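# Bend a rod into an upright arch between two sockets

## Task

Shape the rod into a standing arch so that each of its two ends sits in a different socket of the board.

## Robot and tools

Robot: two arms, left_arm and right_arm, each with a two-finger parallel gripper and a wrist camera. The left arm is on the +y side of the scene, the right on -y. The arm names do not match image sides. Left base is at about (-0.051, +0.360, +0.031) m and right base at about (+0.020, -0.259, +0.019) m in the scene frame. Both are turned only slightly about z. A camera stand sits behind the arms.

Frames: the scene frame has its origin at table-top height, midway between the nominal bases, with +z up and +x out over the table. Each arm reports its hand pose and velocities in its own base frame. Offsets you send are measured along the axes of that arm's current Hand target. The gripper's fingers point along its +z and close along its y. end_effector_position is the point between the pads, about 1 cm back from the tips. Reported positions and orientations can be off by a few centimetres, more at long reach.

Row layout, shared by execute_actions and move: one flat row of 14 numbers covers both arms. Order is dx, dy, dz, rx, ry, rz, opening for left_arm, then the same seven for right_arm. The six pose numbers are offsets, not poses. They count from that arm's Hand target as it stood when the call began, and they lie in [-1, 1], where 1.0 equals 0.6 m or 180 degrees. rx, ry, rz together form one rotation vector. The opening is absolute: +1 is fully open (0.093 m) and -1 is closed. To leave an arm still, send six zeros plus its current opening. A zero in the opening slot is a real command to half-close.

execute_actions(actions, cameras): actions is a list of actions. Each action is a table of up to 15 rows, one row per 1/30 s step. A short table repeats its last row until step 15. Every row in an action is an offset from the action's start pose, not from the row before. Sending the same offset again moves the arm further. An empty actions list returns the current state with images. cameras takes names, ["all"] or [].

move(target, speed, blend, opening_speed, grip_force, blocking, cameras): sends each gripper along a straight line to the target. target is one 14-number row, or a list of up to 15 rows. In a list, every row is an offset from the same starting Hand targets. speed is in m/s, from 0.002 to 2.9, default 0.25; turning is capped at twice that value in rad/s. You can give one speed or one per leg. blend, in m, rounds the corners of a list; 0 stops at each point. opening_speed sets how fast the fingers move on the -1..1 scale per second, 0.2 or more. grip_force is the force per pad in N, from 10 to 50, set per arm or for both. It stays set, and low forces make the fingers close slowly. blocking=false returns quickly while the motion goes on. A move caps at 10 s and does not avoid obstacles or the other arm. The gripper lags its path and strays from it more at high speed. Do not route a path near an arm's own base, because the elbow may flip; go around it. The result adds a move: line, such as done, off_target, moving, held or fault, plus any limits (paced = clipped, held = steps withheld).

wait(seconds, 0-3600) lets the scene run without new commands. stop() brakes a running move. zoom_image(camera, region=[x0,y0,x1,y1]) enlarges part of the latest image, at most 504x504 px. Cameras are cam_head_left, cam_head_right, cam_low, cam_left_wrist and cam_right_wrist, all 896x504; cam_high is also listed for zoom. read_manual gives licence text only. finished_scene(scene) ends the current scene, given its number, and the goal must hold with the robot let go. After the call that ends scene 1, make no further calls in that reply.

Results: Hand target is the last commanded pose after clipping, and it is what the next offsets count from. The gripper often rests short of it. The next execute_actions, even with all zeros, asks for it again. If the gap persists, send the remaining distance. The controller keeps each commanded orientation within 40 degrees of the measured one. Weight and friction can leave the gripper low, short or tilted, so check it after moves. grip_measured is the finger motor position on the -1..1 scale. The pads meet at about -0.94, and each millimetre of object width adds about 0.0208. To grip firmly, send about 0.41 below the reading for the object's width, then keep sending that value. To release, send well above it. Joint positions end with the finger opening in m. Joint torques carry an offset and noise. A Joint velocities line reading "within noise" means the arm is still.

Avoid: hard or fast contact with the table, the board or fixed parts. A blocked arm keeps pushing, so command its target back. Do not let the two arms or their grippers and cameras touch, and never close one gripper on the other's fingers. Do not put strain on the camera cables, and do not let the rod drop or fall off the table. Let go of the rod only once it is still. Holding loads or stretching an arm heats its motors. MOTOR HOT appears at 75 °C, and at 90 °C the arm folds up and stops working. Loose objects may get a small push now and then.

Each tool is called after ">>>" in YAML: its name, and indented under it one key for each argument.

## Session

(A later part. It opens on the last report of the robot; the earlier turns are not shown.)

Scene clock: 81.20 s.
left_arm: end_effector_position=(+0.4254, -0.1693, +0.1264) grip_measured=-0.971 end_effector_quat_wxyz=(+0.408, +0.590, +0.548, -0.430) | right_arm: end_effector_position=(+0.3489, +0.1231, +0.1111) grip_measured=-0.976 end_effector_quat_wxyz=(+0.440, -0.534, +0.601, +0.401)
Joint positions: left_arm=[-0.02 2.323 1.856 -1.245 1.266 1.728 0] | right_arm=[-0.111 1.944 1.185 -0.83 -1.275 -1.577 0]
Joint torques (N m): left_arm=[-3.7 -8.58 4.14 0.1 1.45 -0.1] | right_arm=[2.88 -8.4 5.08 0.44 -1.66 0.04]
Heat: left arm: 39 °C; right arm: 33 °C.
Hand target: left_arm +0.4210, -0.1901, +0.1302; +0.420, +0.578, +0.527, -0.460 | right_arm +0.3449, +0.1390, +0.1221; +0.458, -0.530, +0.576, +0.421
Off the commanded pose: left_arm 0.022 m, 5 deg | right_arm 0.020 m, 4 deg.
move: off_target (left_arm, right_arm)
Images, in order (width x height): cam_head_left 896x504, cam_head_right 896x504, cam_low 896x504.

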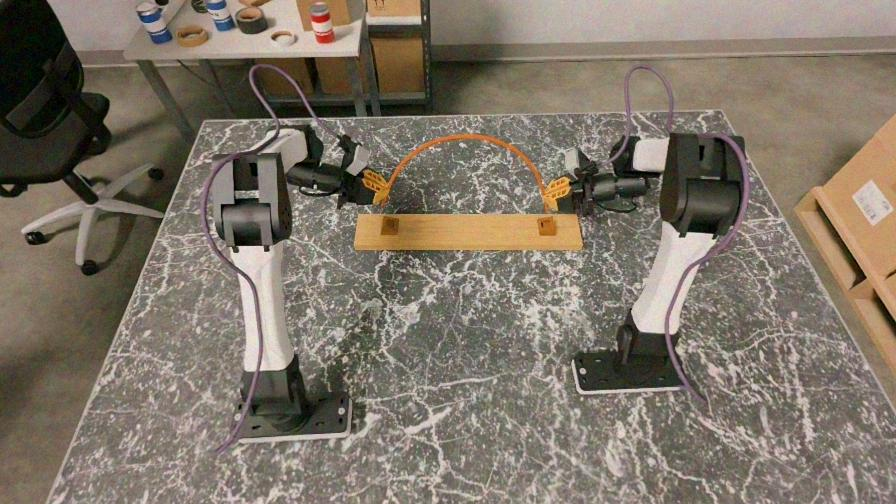

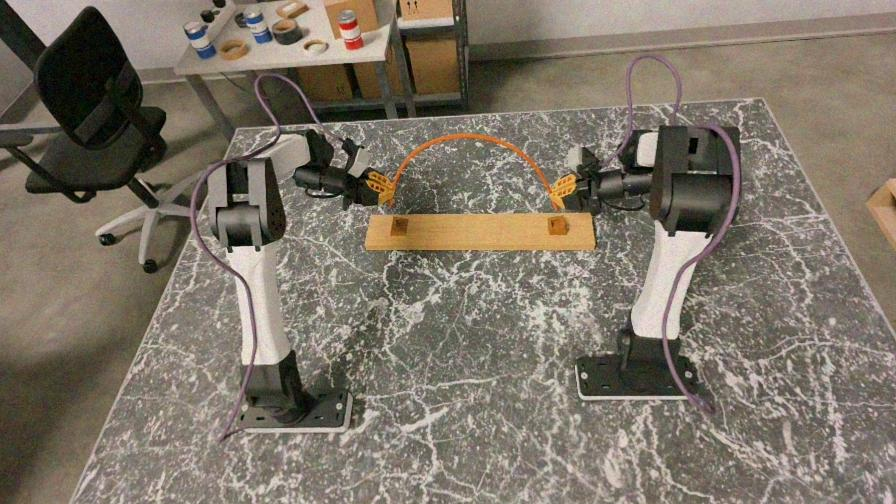

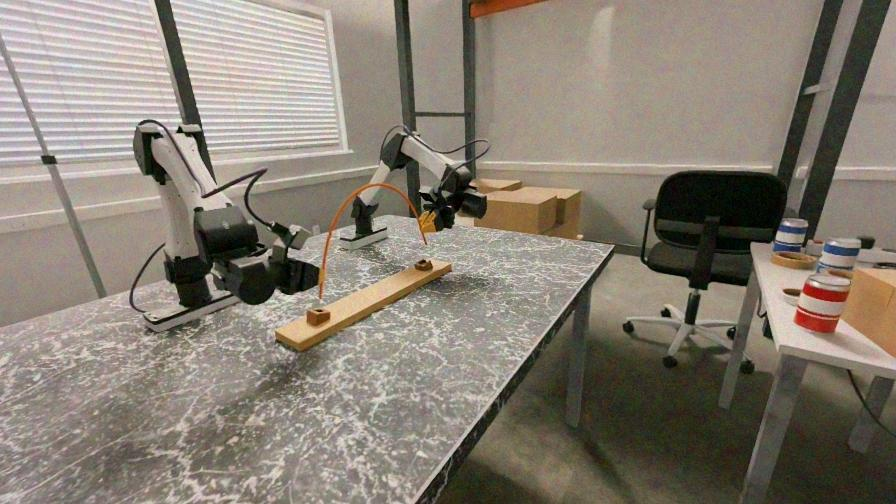

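>>> move:
  target: [0.0643,-0.0052,0.0327,0,0,0,-1,0.042,0.0068,0.011,0,0,0,-1]
  speed: 0.12
  cameras: ["cam_low","cam_head_left","cam_head_right"]

>>> zoom_image:
  camera: "cam_head_left"
  region: [360, 180, 420, 240]

>>> zoom_image:
  camera: "cam_head_left"
  region: [520, 180, 580, 240]

>>> zoom_image:
  camera: "cam_low"
  region: [290, 270, 350, 330]

>>> zoom_image:
  camera: "cam_low"
  region: [390, 220, 450, 280]

Scene clock: 88.60 s.
left_arm: end_effector_position=(+0.4234, -0.1798, +0.0797) grip_measured=-0.971 end_effector_quat_wxyz=(+0.408, +0.584, +0.550, -0.436) | right_arm: end_effector_position=(+0.3464, +0.1234, +0.0905) grip_measured=-0.976 end_effector_quat_wxyz=(+0.446, -0.535, +0.599, +0.394)
Joint positions: left_arm=[-0.043 2.356 1.716 -0.997 1.28 1.638 0] | right_arm=[-0.111 1.961 1.112 -0.696 -1.276 -1.549 0]
Joint torques (N m): left_arm=[-3.93 -9.57 4 0.23 1.34 -0.13] | right_arm=[3.07 -6.87 4.94 0.49 -1.63 -0.01]
Heat: left arm: 41 °C; right arm: 33 °C.
Hand target: left_arm +0.4169, -0.2003, +0.0882; +0.420, +0.578, +0.527, -0.460 | right_arm +0.3409, +0.1401, +0.0961; +0.458, -0.530, +0.576, +0.421
Off the commanded pose: left_arm 0.023 m, 4 deg | right_arm 0.018 m, 4 deg.
move: off_target (left_arm, right_arm)
Images, in order (width x height): cam_head_left 896x504, cam_head_right 896x504, cam_low 896x504.

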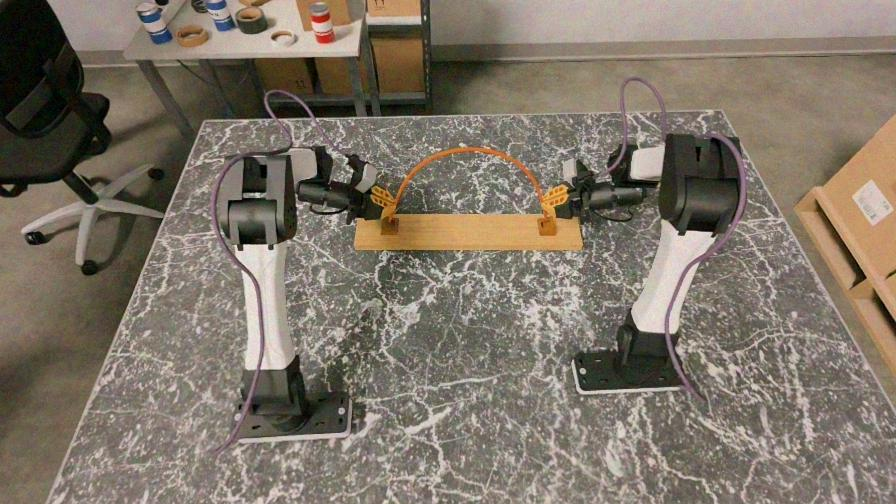

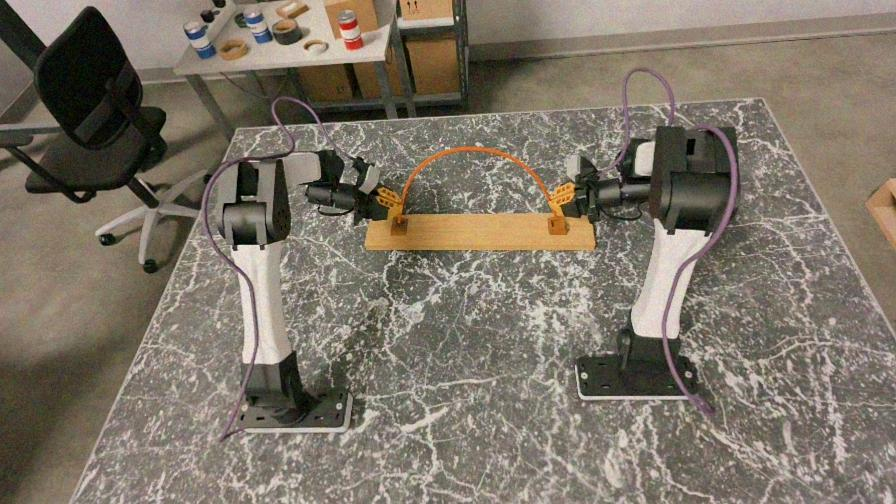

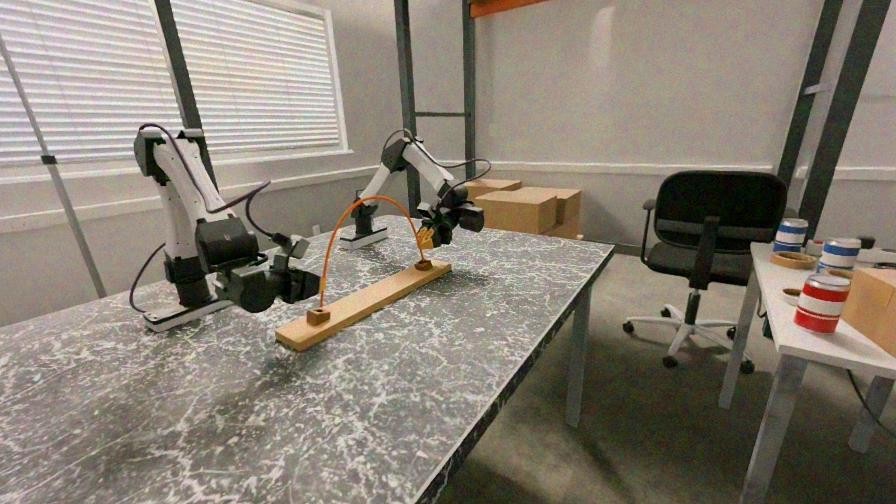

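Scaled by 8.400.

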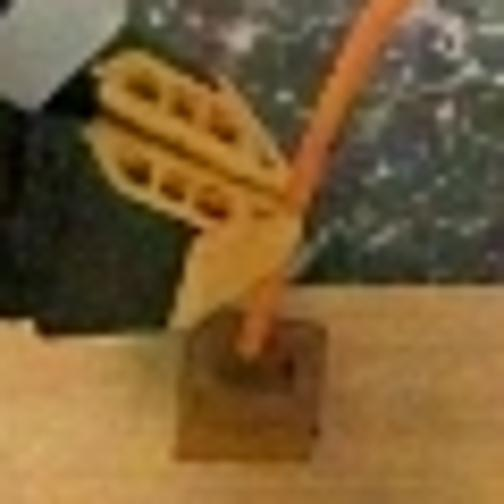

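Scaled by 8.400.

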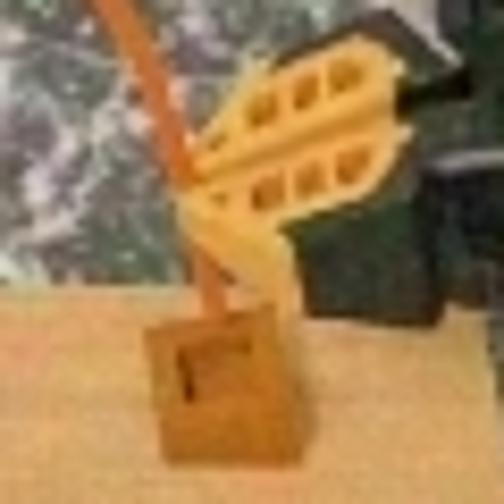

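Scaled by 8.400.

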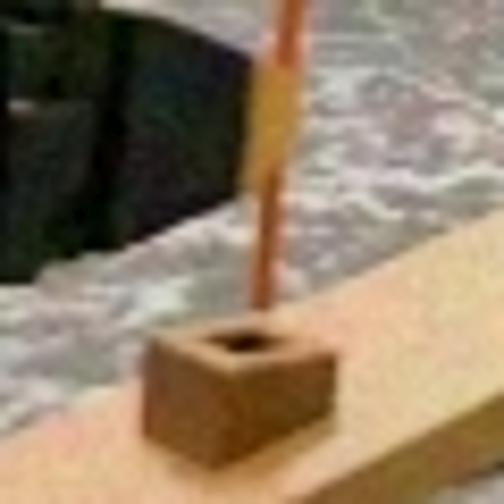

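Scaled by 8.400.

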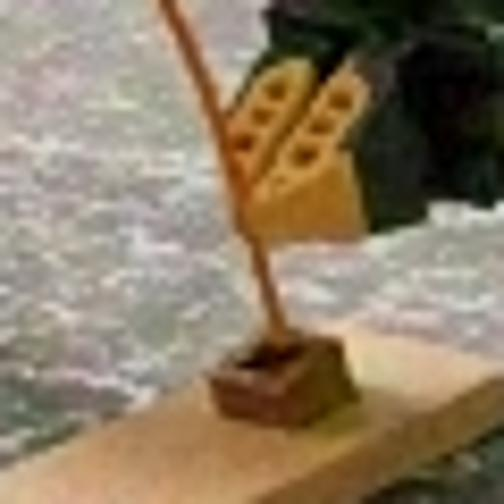

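>>> move:
  target: [0.0267,-0.0053,0.0033,0,0,0,-1,0.037,0.0078,0.0028,0,0,0,-1]
  speed: 0.1
  cameras: ["cam_low","cam_head_left","cam_head_right"]

>>> zoom_image:
  camera: "cam_head_left"
  region: [360, 180, 420, 240]

>>> zoom_image:
  camera: "cam_head_left"
  region: [520, 180, 580, 240]

>>> zoom_image:
  camera: "cam_low"
  region: [290, 270, 350, 330]

>>> zoom_image:
  camera: "cam_low"
  region: [390, 220, 450, 280]

Scene clock: 93.33 s.
left_arm: end_effector_position=(+0.4205, -0.1797, +0.0698) grip_measured=-0.971 end_effector_quat_wxyz=(+0.412, +0.586, +0.547, -0.433) | right_arm: end_effector_position=(+0.3400, +0.1242, +0.0693) grip_measured=-0.976 end_effector_quat_wxyz=(+0.443, -0.534, +0.600, +0.399)
Joint positions: left_arm=[-0.043 2.356 1.672 -0.941 1.28 1.638 0] | right_arm=[-0.111 2.002 1.069 -0.64 -1.276 -1.567 0]
Joint torques (N m): left_arm=[-3.36 -8.44 3.96 0.27 1.34 -0.1] | right_arm=[2.35 -6.53 4.68 0.48 -1.63 -0.16]
Heat: left arm: 42 °C; right arm: 33 °C.
Hand target: left_arm +0.4139, -0.1984, +0.0721; +0.420, +0.578, +0.527, -0.460 | right_arm +0.3359, +0.1371, +0.0741; +0.458, -0.530, +0.576, +0.421
Off the commanded pose: left_arm 0.020 m, 4 deg | right_arm 0.014 m, 4 deg.
move: off_target (left_arm, right_arm)
Images, in order (width x height): cam_head_left 896x504, cam_head_right 896x504, cam_low 896x504.

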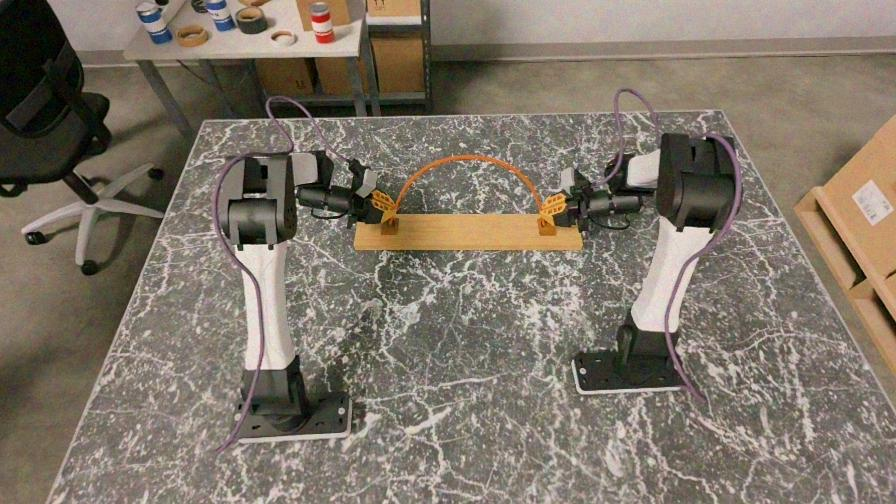

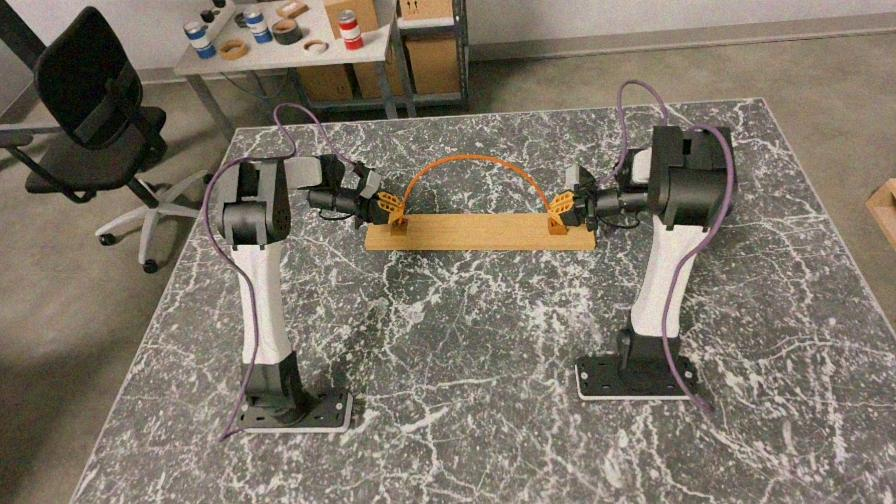

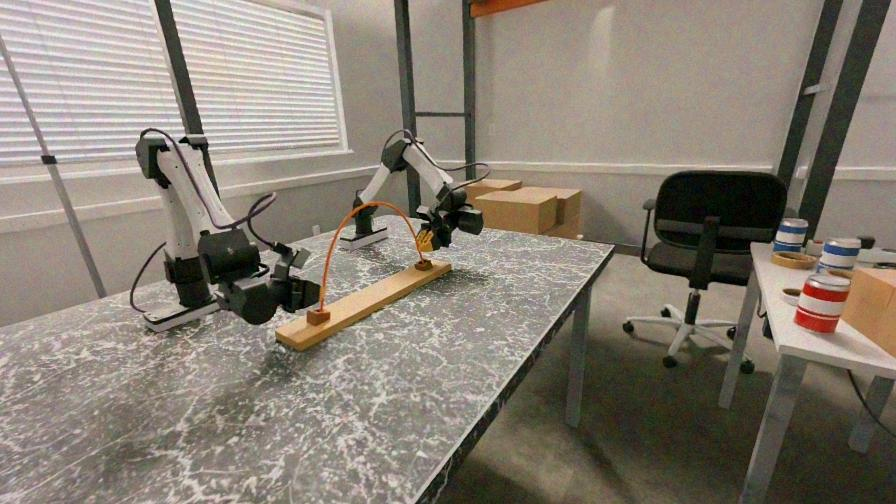

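Scaled by 8.400.

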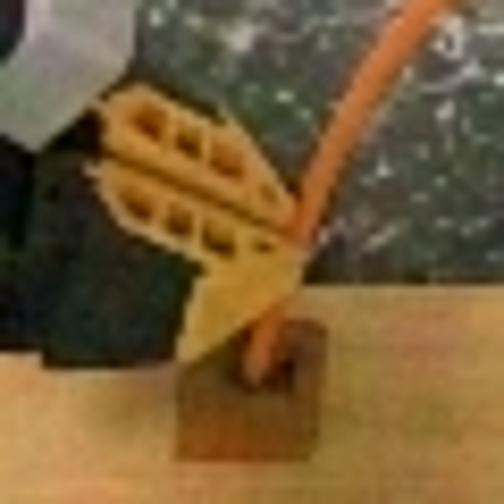

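Scaled by 8.400.

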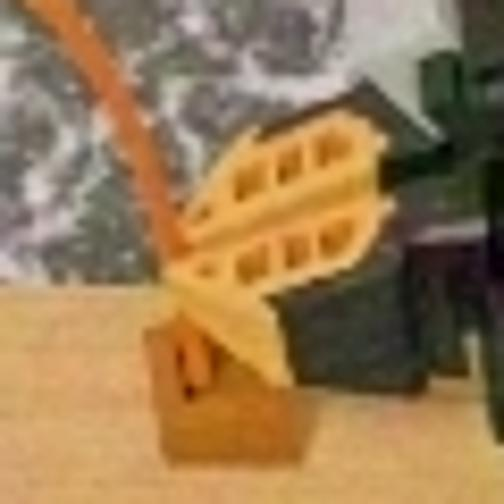

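Scaled by 8.400.

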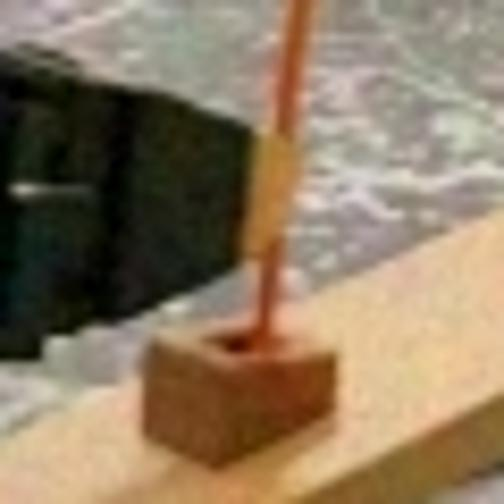

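Scaled by 8.400.

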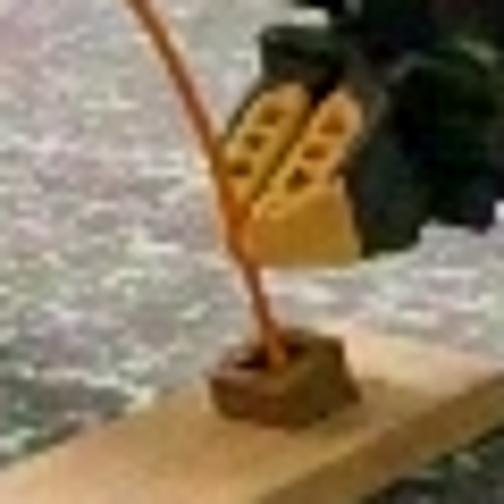

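>>> move:
  target:
    - [0.0207,0,0,0,0,0,-1,0.0207,-0.002,0,0,0,0,-1]
    - [0.0207,0,0,0,0,0,-0.4,0.0207,-0.002,0,0,0,0,-0.4]
  speed: 0.1
  opening_speed: 0.5
  cameras: ["cam_low","cam_head_left"]

>>> zoom_image:
  camera: "cam_head_left"
  region: [350, 140, 590, 260]

>>> zoom_image:
  camera: "cam_low"
  region: [240, 190, 460, 360]

Scene clock: 98.70 s.
left_arm: end_effector_position=(+0.4147, -0.1943, +0.0699) grip_measured=-0.403 end_effector_quat_wxyz=(+0.417, +0.585, +0.530, -0.451) | right_arm: end_effector_position=(+0.3382, +0.1313, +0.0649) grip_measured=-0.402 end_effector_quat_wxyz=(+0.452, -0.533, +0.584, +0.414)
Joint positions: left_arm=[-0.074 2.367 1.663 -0.921 1.322 1.638 0.026] | right_arm=[-0.096 2.039 1.069 -0.626 -1.319 -1.596 0.026]
Joint torques (N m): left_arm=[0.14 -7.34 3.88 0.3 0.93 -0.01] | right_arm=[0.54 -6.31 4.71 0.44 -1.15 -0.11]
Heat: left arm: 43 °C; right arm: 32 °C.
Hand target: left_arm +0.4141, -0.1956, +0.0599; +0.420, +0.578, +0.527, -0.460 | right_arm +0.3368, +0.1344, +0.0620; +0.458, -0.530, +0.576, +0.422
Off the commanded pose: left_arm 0.010 m, 1 deg | right_arm 0.004 m, 1 deg.
move: done; target 2's new opening was sent with left_arm's hand 0.018 m and 3 deg from that target
Images, in order (width x height): cam_head_left 896x504, cam_low 896x504.

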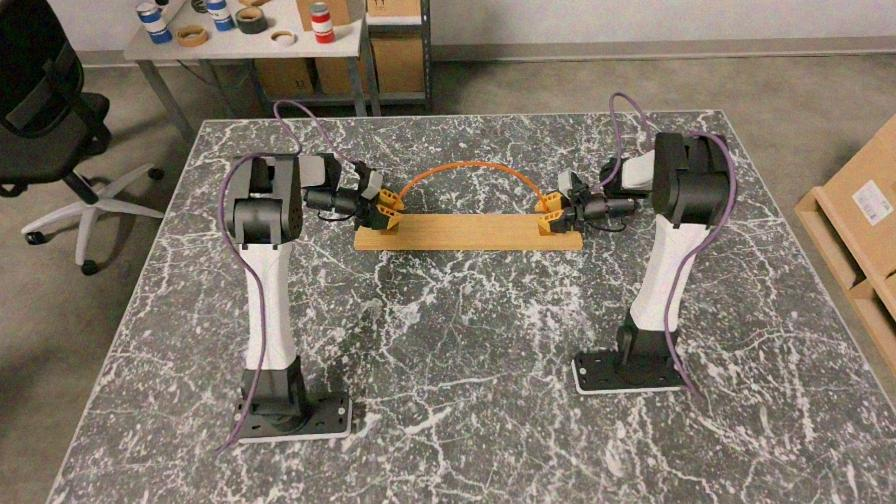

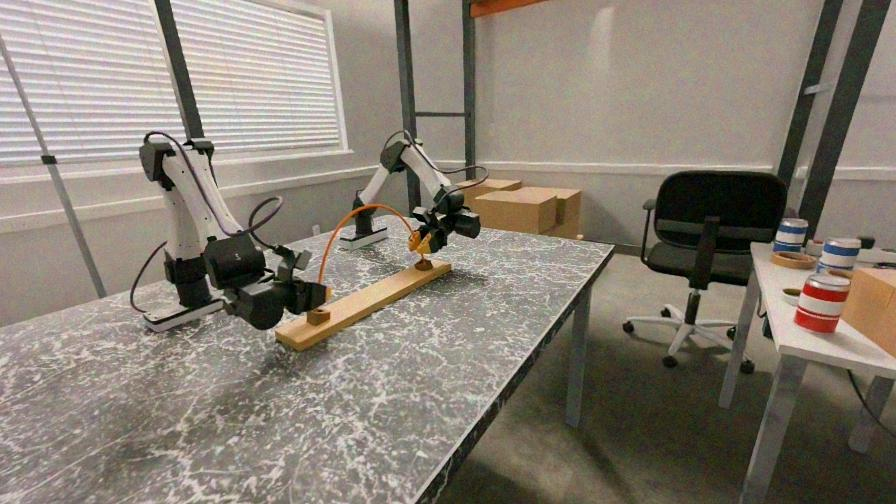

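Scaled by 2.100.

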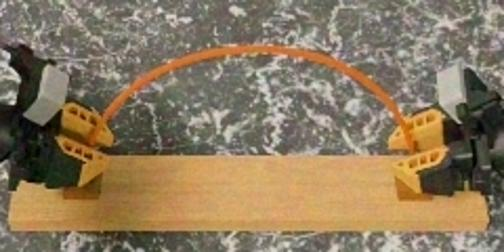

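Scaled by 2.291.

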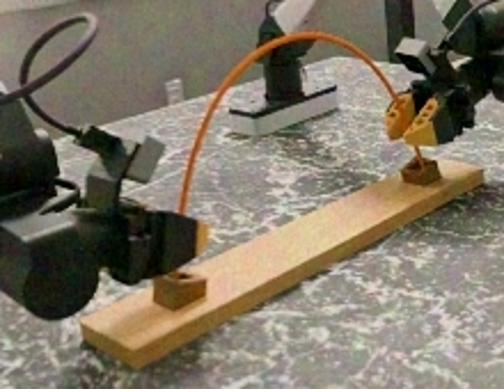

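>>> move:
  target: [0,0,-0.15,0,0,0,-0.3,0,0,-0.15,0,0,0,-0.3]
  speed: 0.12
  cameras: ["cam_low","cam_head_left"]

>>> zoom_image:
  camera: "cam_head_left"
  region: [350, 140, 590, 260]

Scene clock: 101.97 s.
left_arm: end_effector_position=(+0.4198, -0.1080, +0.0854) grip_measured=-0.303 end_effector_quat_wxyz=(+0.421, +0.566, +0.560, -0.434) | right_arm: end_effector_position=(+0.3243, +0.0497, +0.0763) grip_measured=-0.302 end_effector_quat_wxyz=(+0.447, -0.503, +0.633, +0.382)
Joint positions: left_arm=[0.127 2.453 1.868 -1.472 1.262 2.067 0.031] | right_arm=[-0.351 2.06 1.173 -1.14 -1.221 -2.018 0.031]
Joint torques (N m): left_arm=[0.03 -7.75 6.02 -0.56 0.58 0.14] | right_arm=[-0.06 -7.71 7.65 -0.51 -0.87 -0.13]
Heat: left arm: 43 °C; right arm: 33 °C.
Hand target: left_arm +0.4221, -0.1082, +0.0802; +0.420, +0.578, +0.527, -0.460 | right_arm +0.3297, +0.0470, +0.0823; +0.458, -0.530, +0.576, +0.421
Off the commanded pose: left_arm 0.006 m, 5 deg | right_arm 0.008 m, 9 deg.
joint sent to its limit (left arm) — joint 6 (wrist roll), upper limit. The joint targets are off in orientation, not in position.
joint sent to its limit (right arm) — joint 6 (wrist roll), lower limit. The joint targets are off in orientation, not in position.
move: off_target (left_arm, right_arm)
Images, in order (width x height): cam_head_left 896x504, cam_low 896x504.

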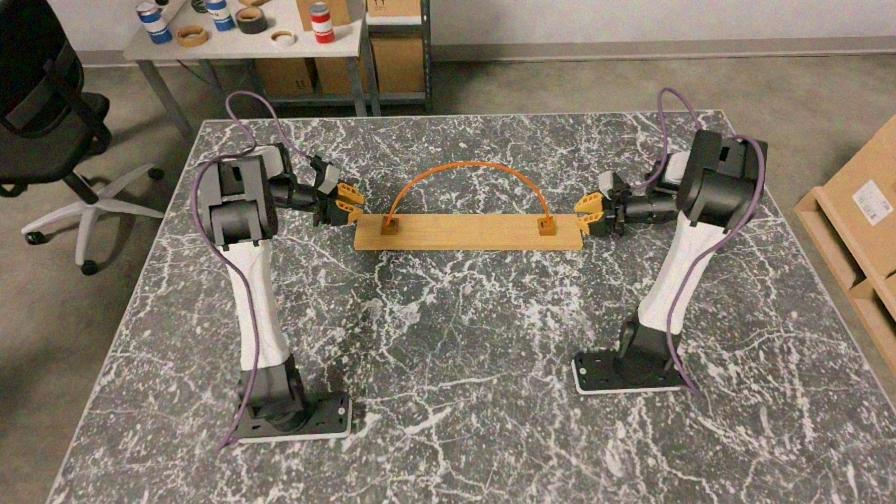

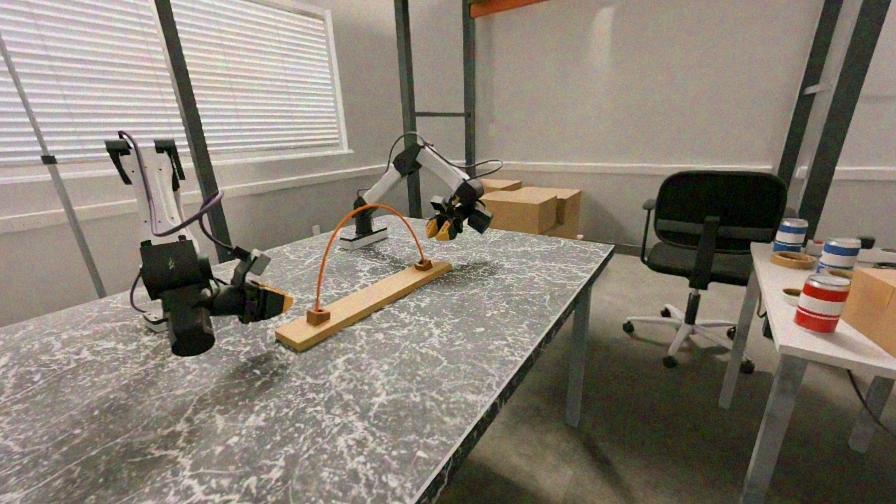

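Scaled by 2.100.

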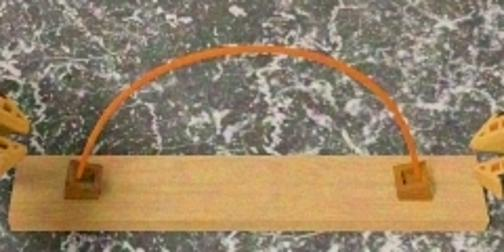

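>>> finished_scene:
  scene: 2

The scene is finished: the task was done.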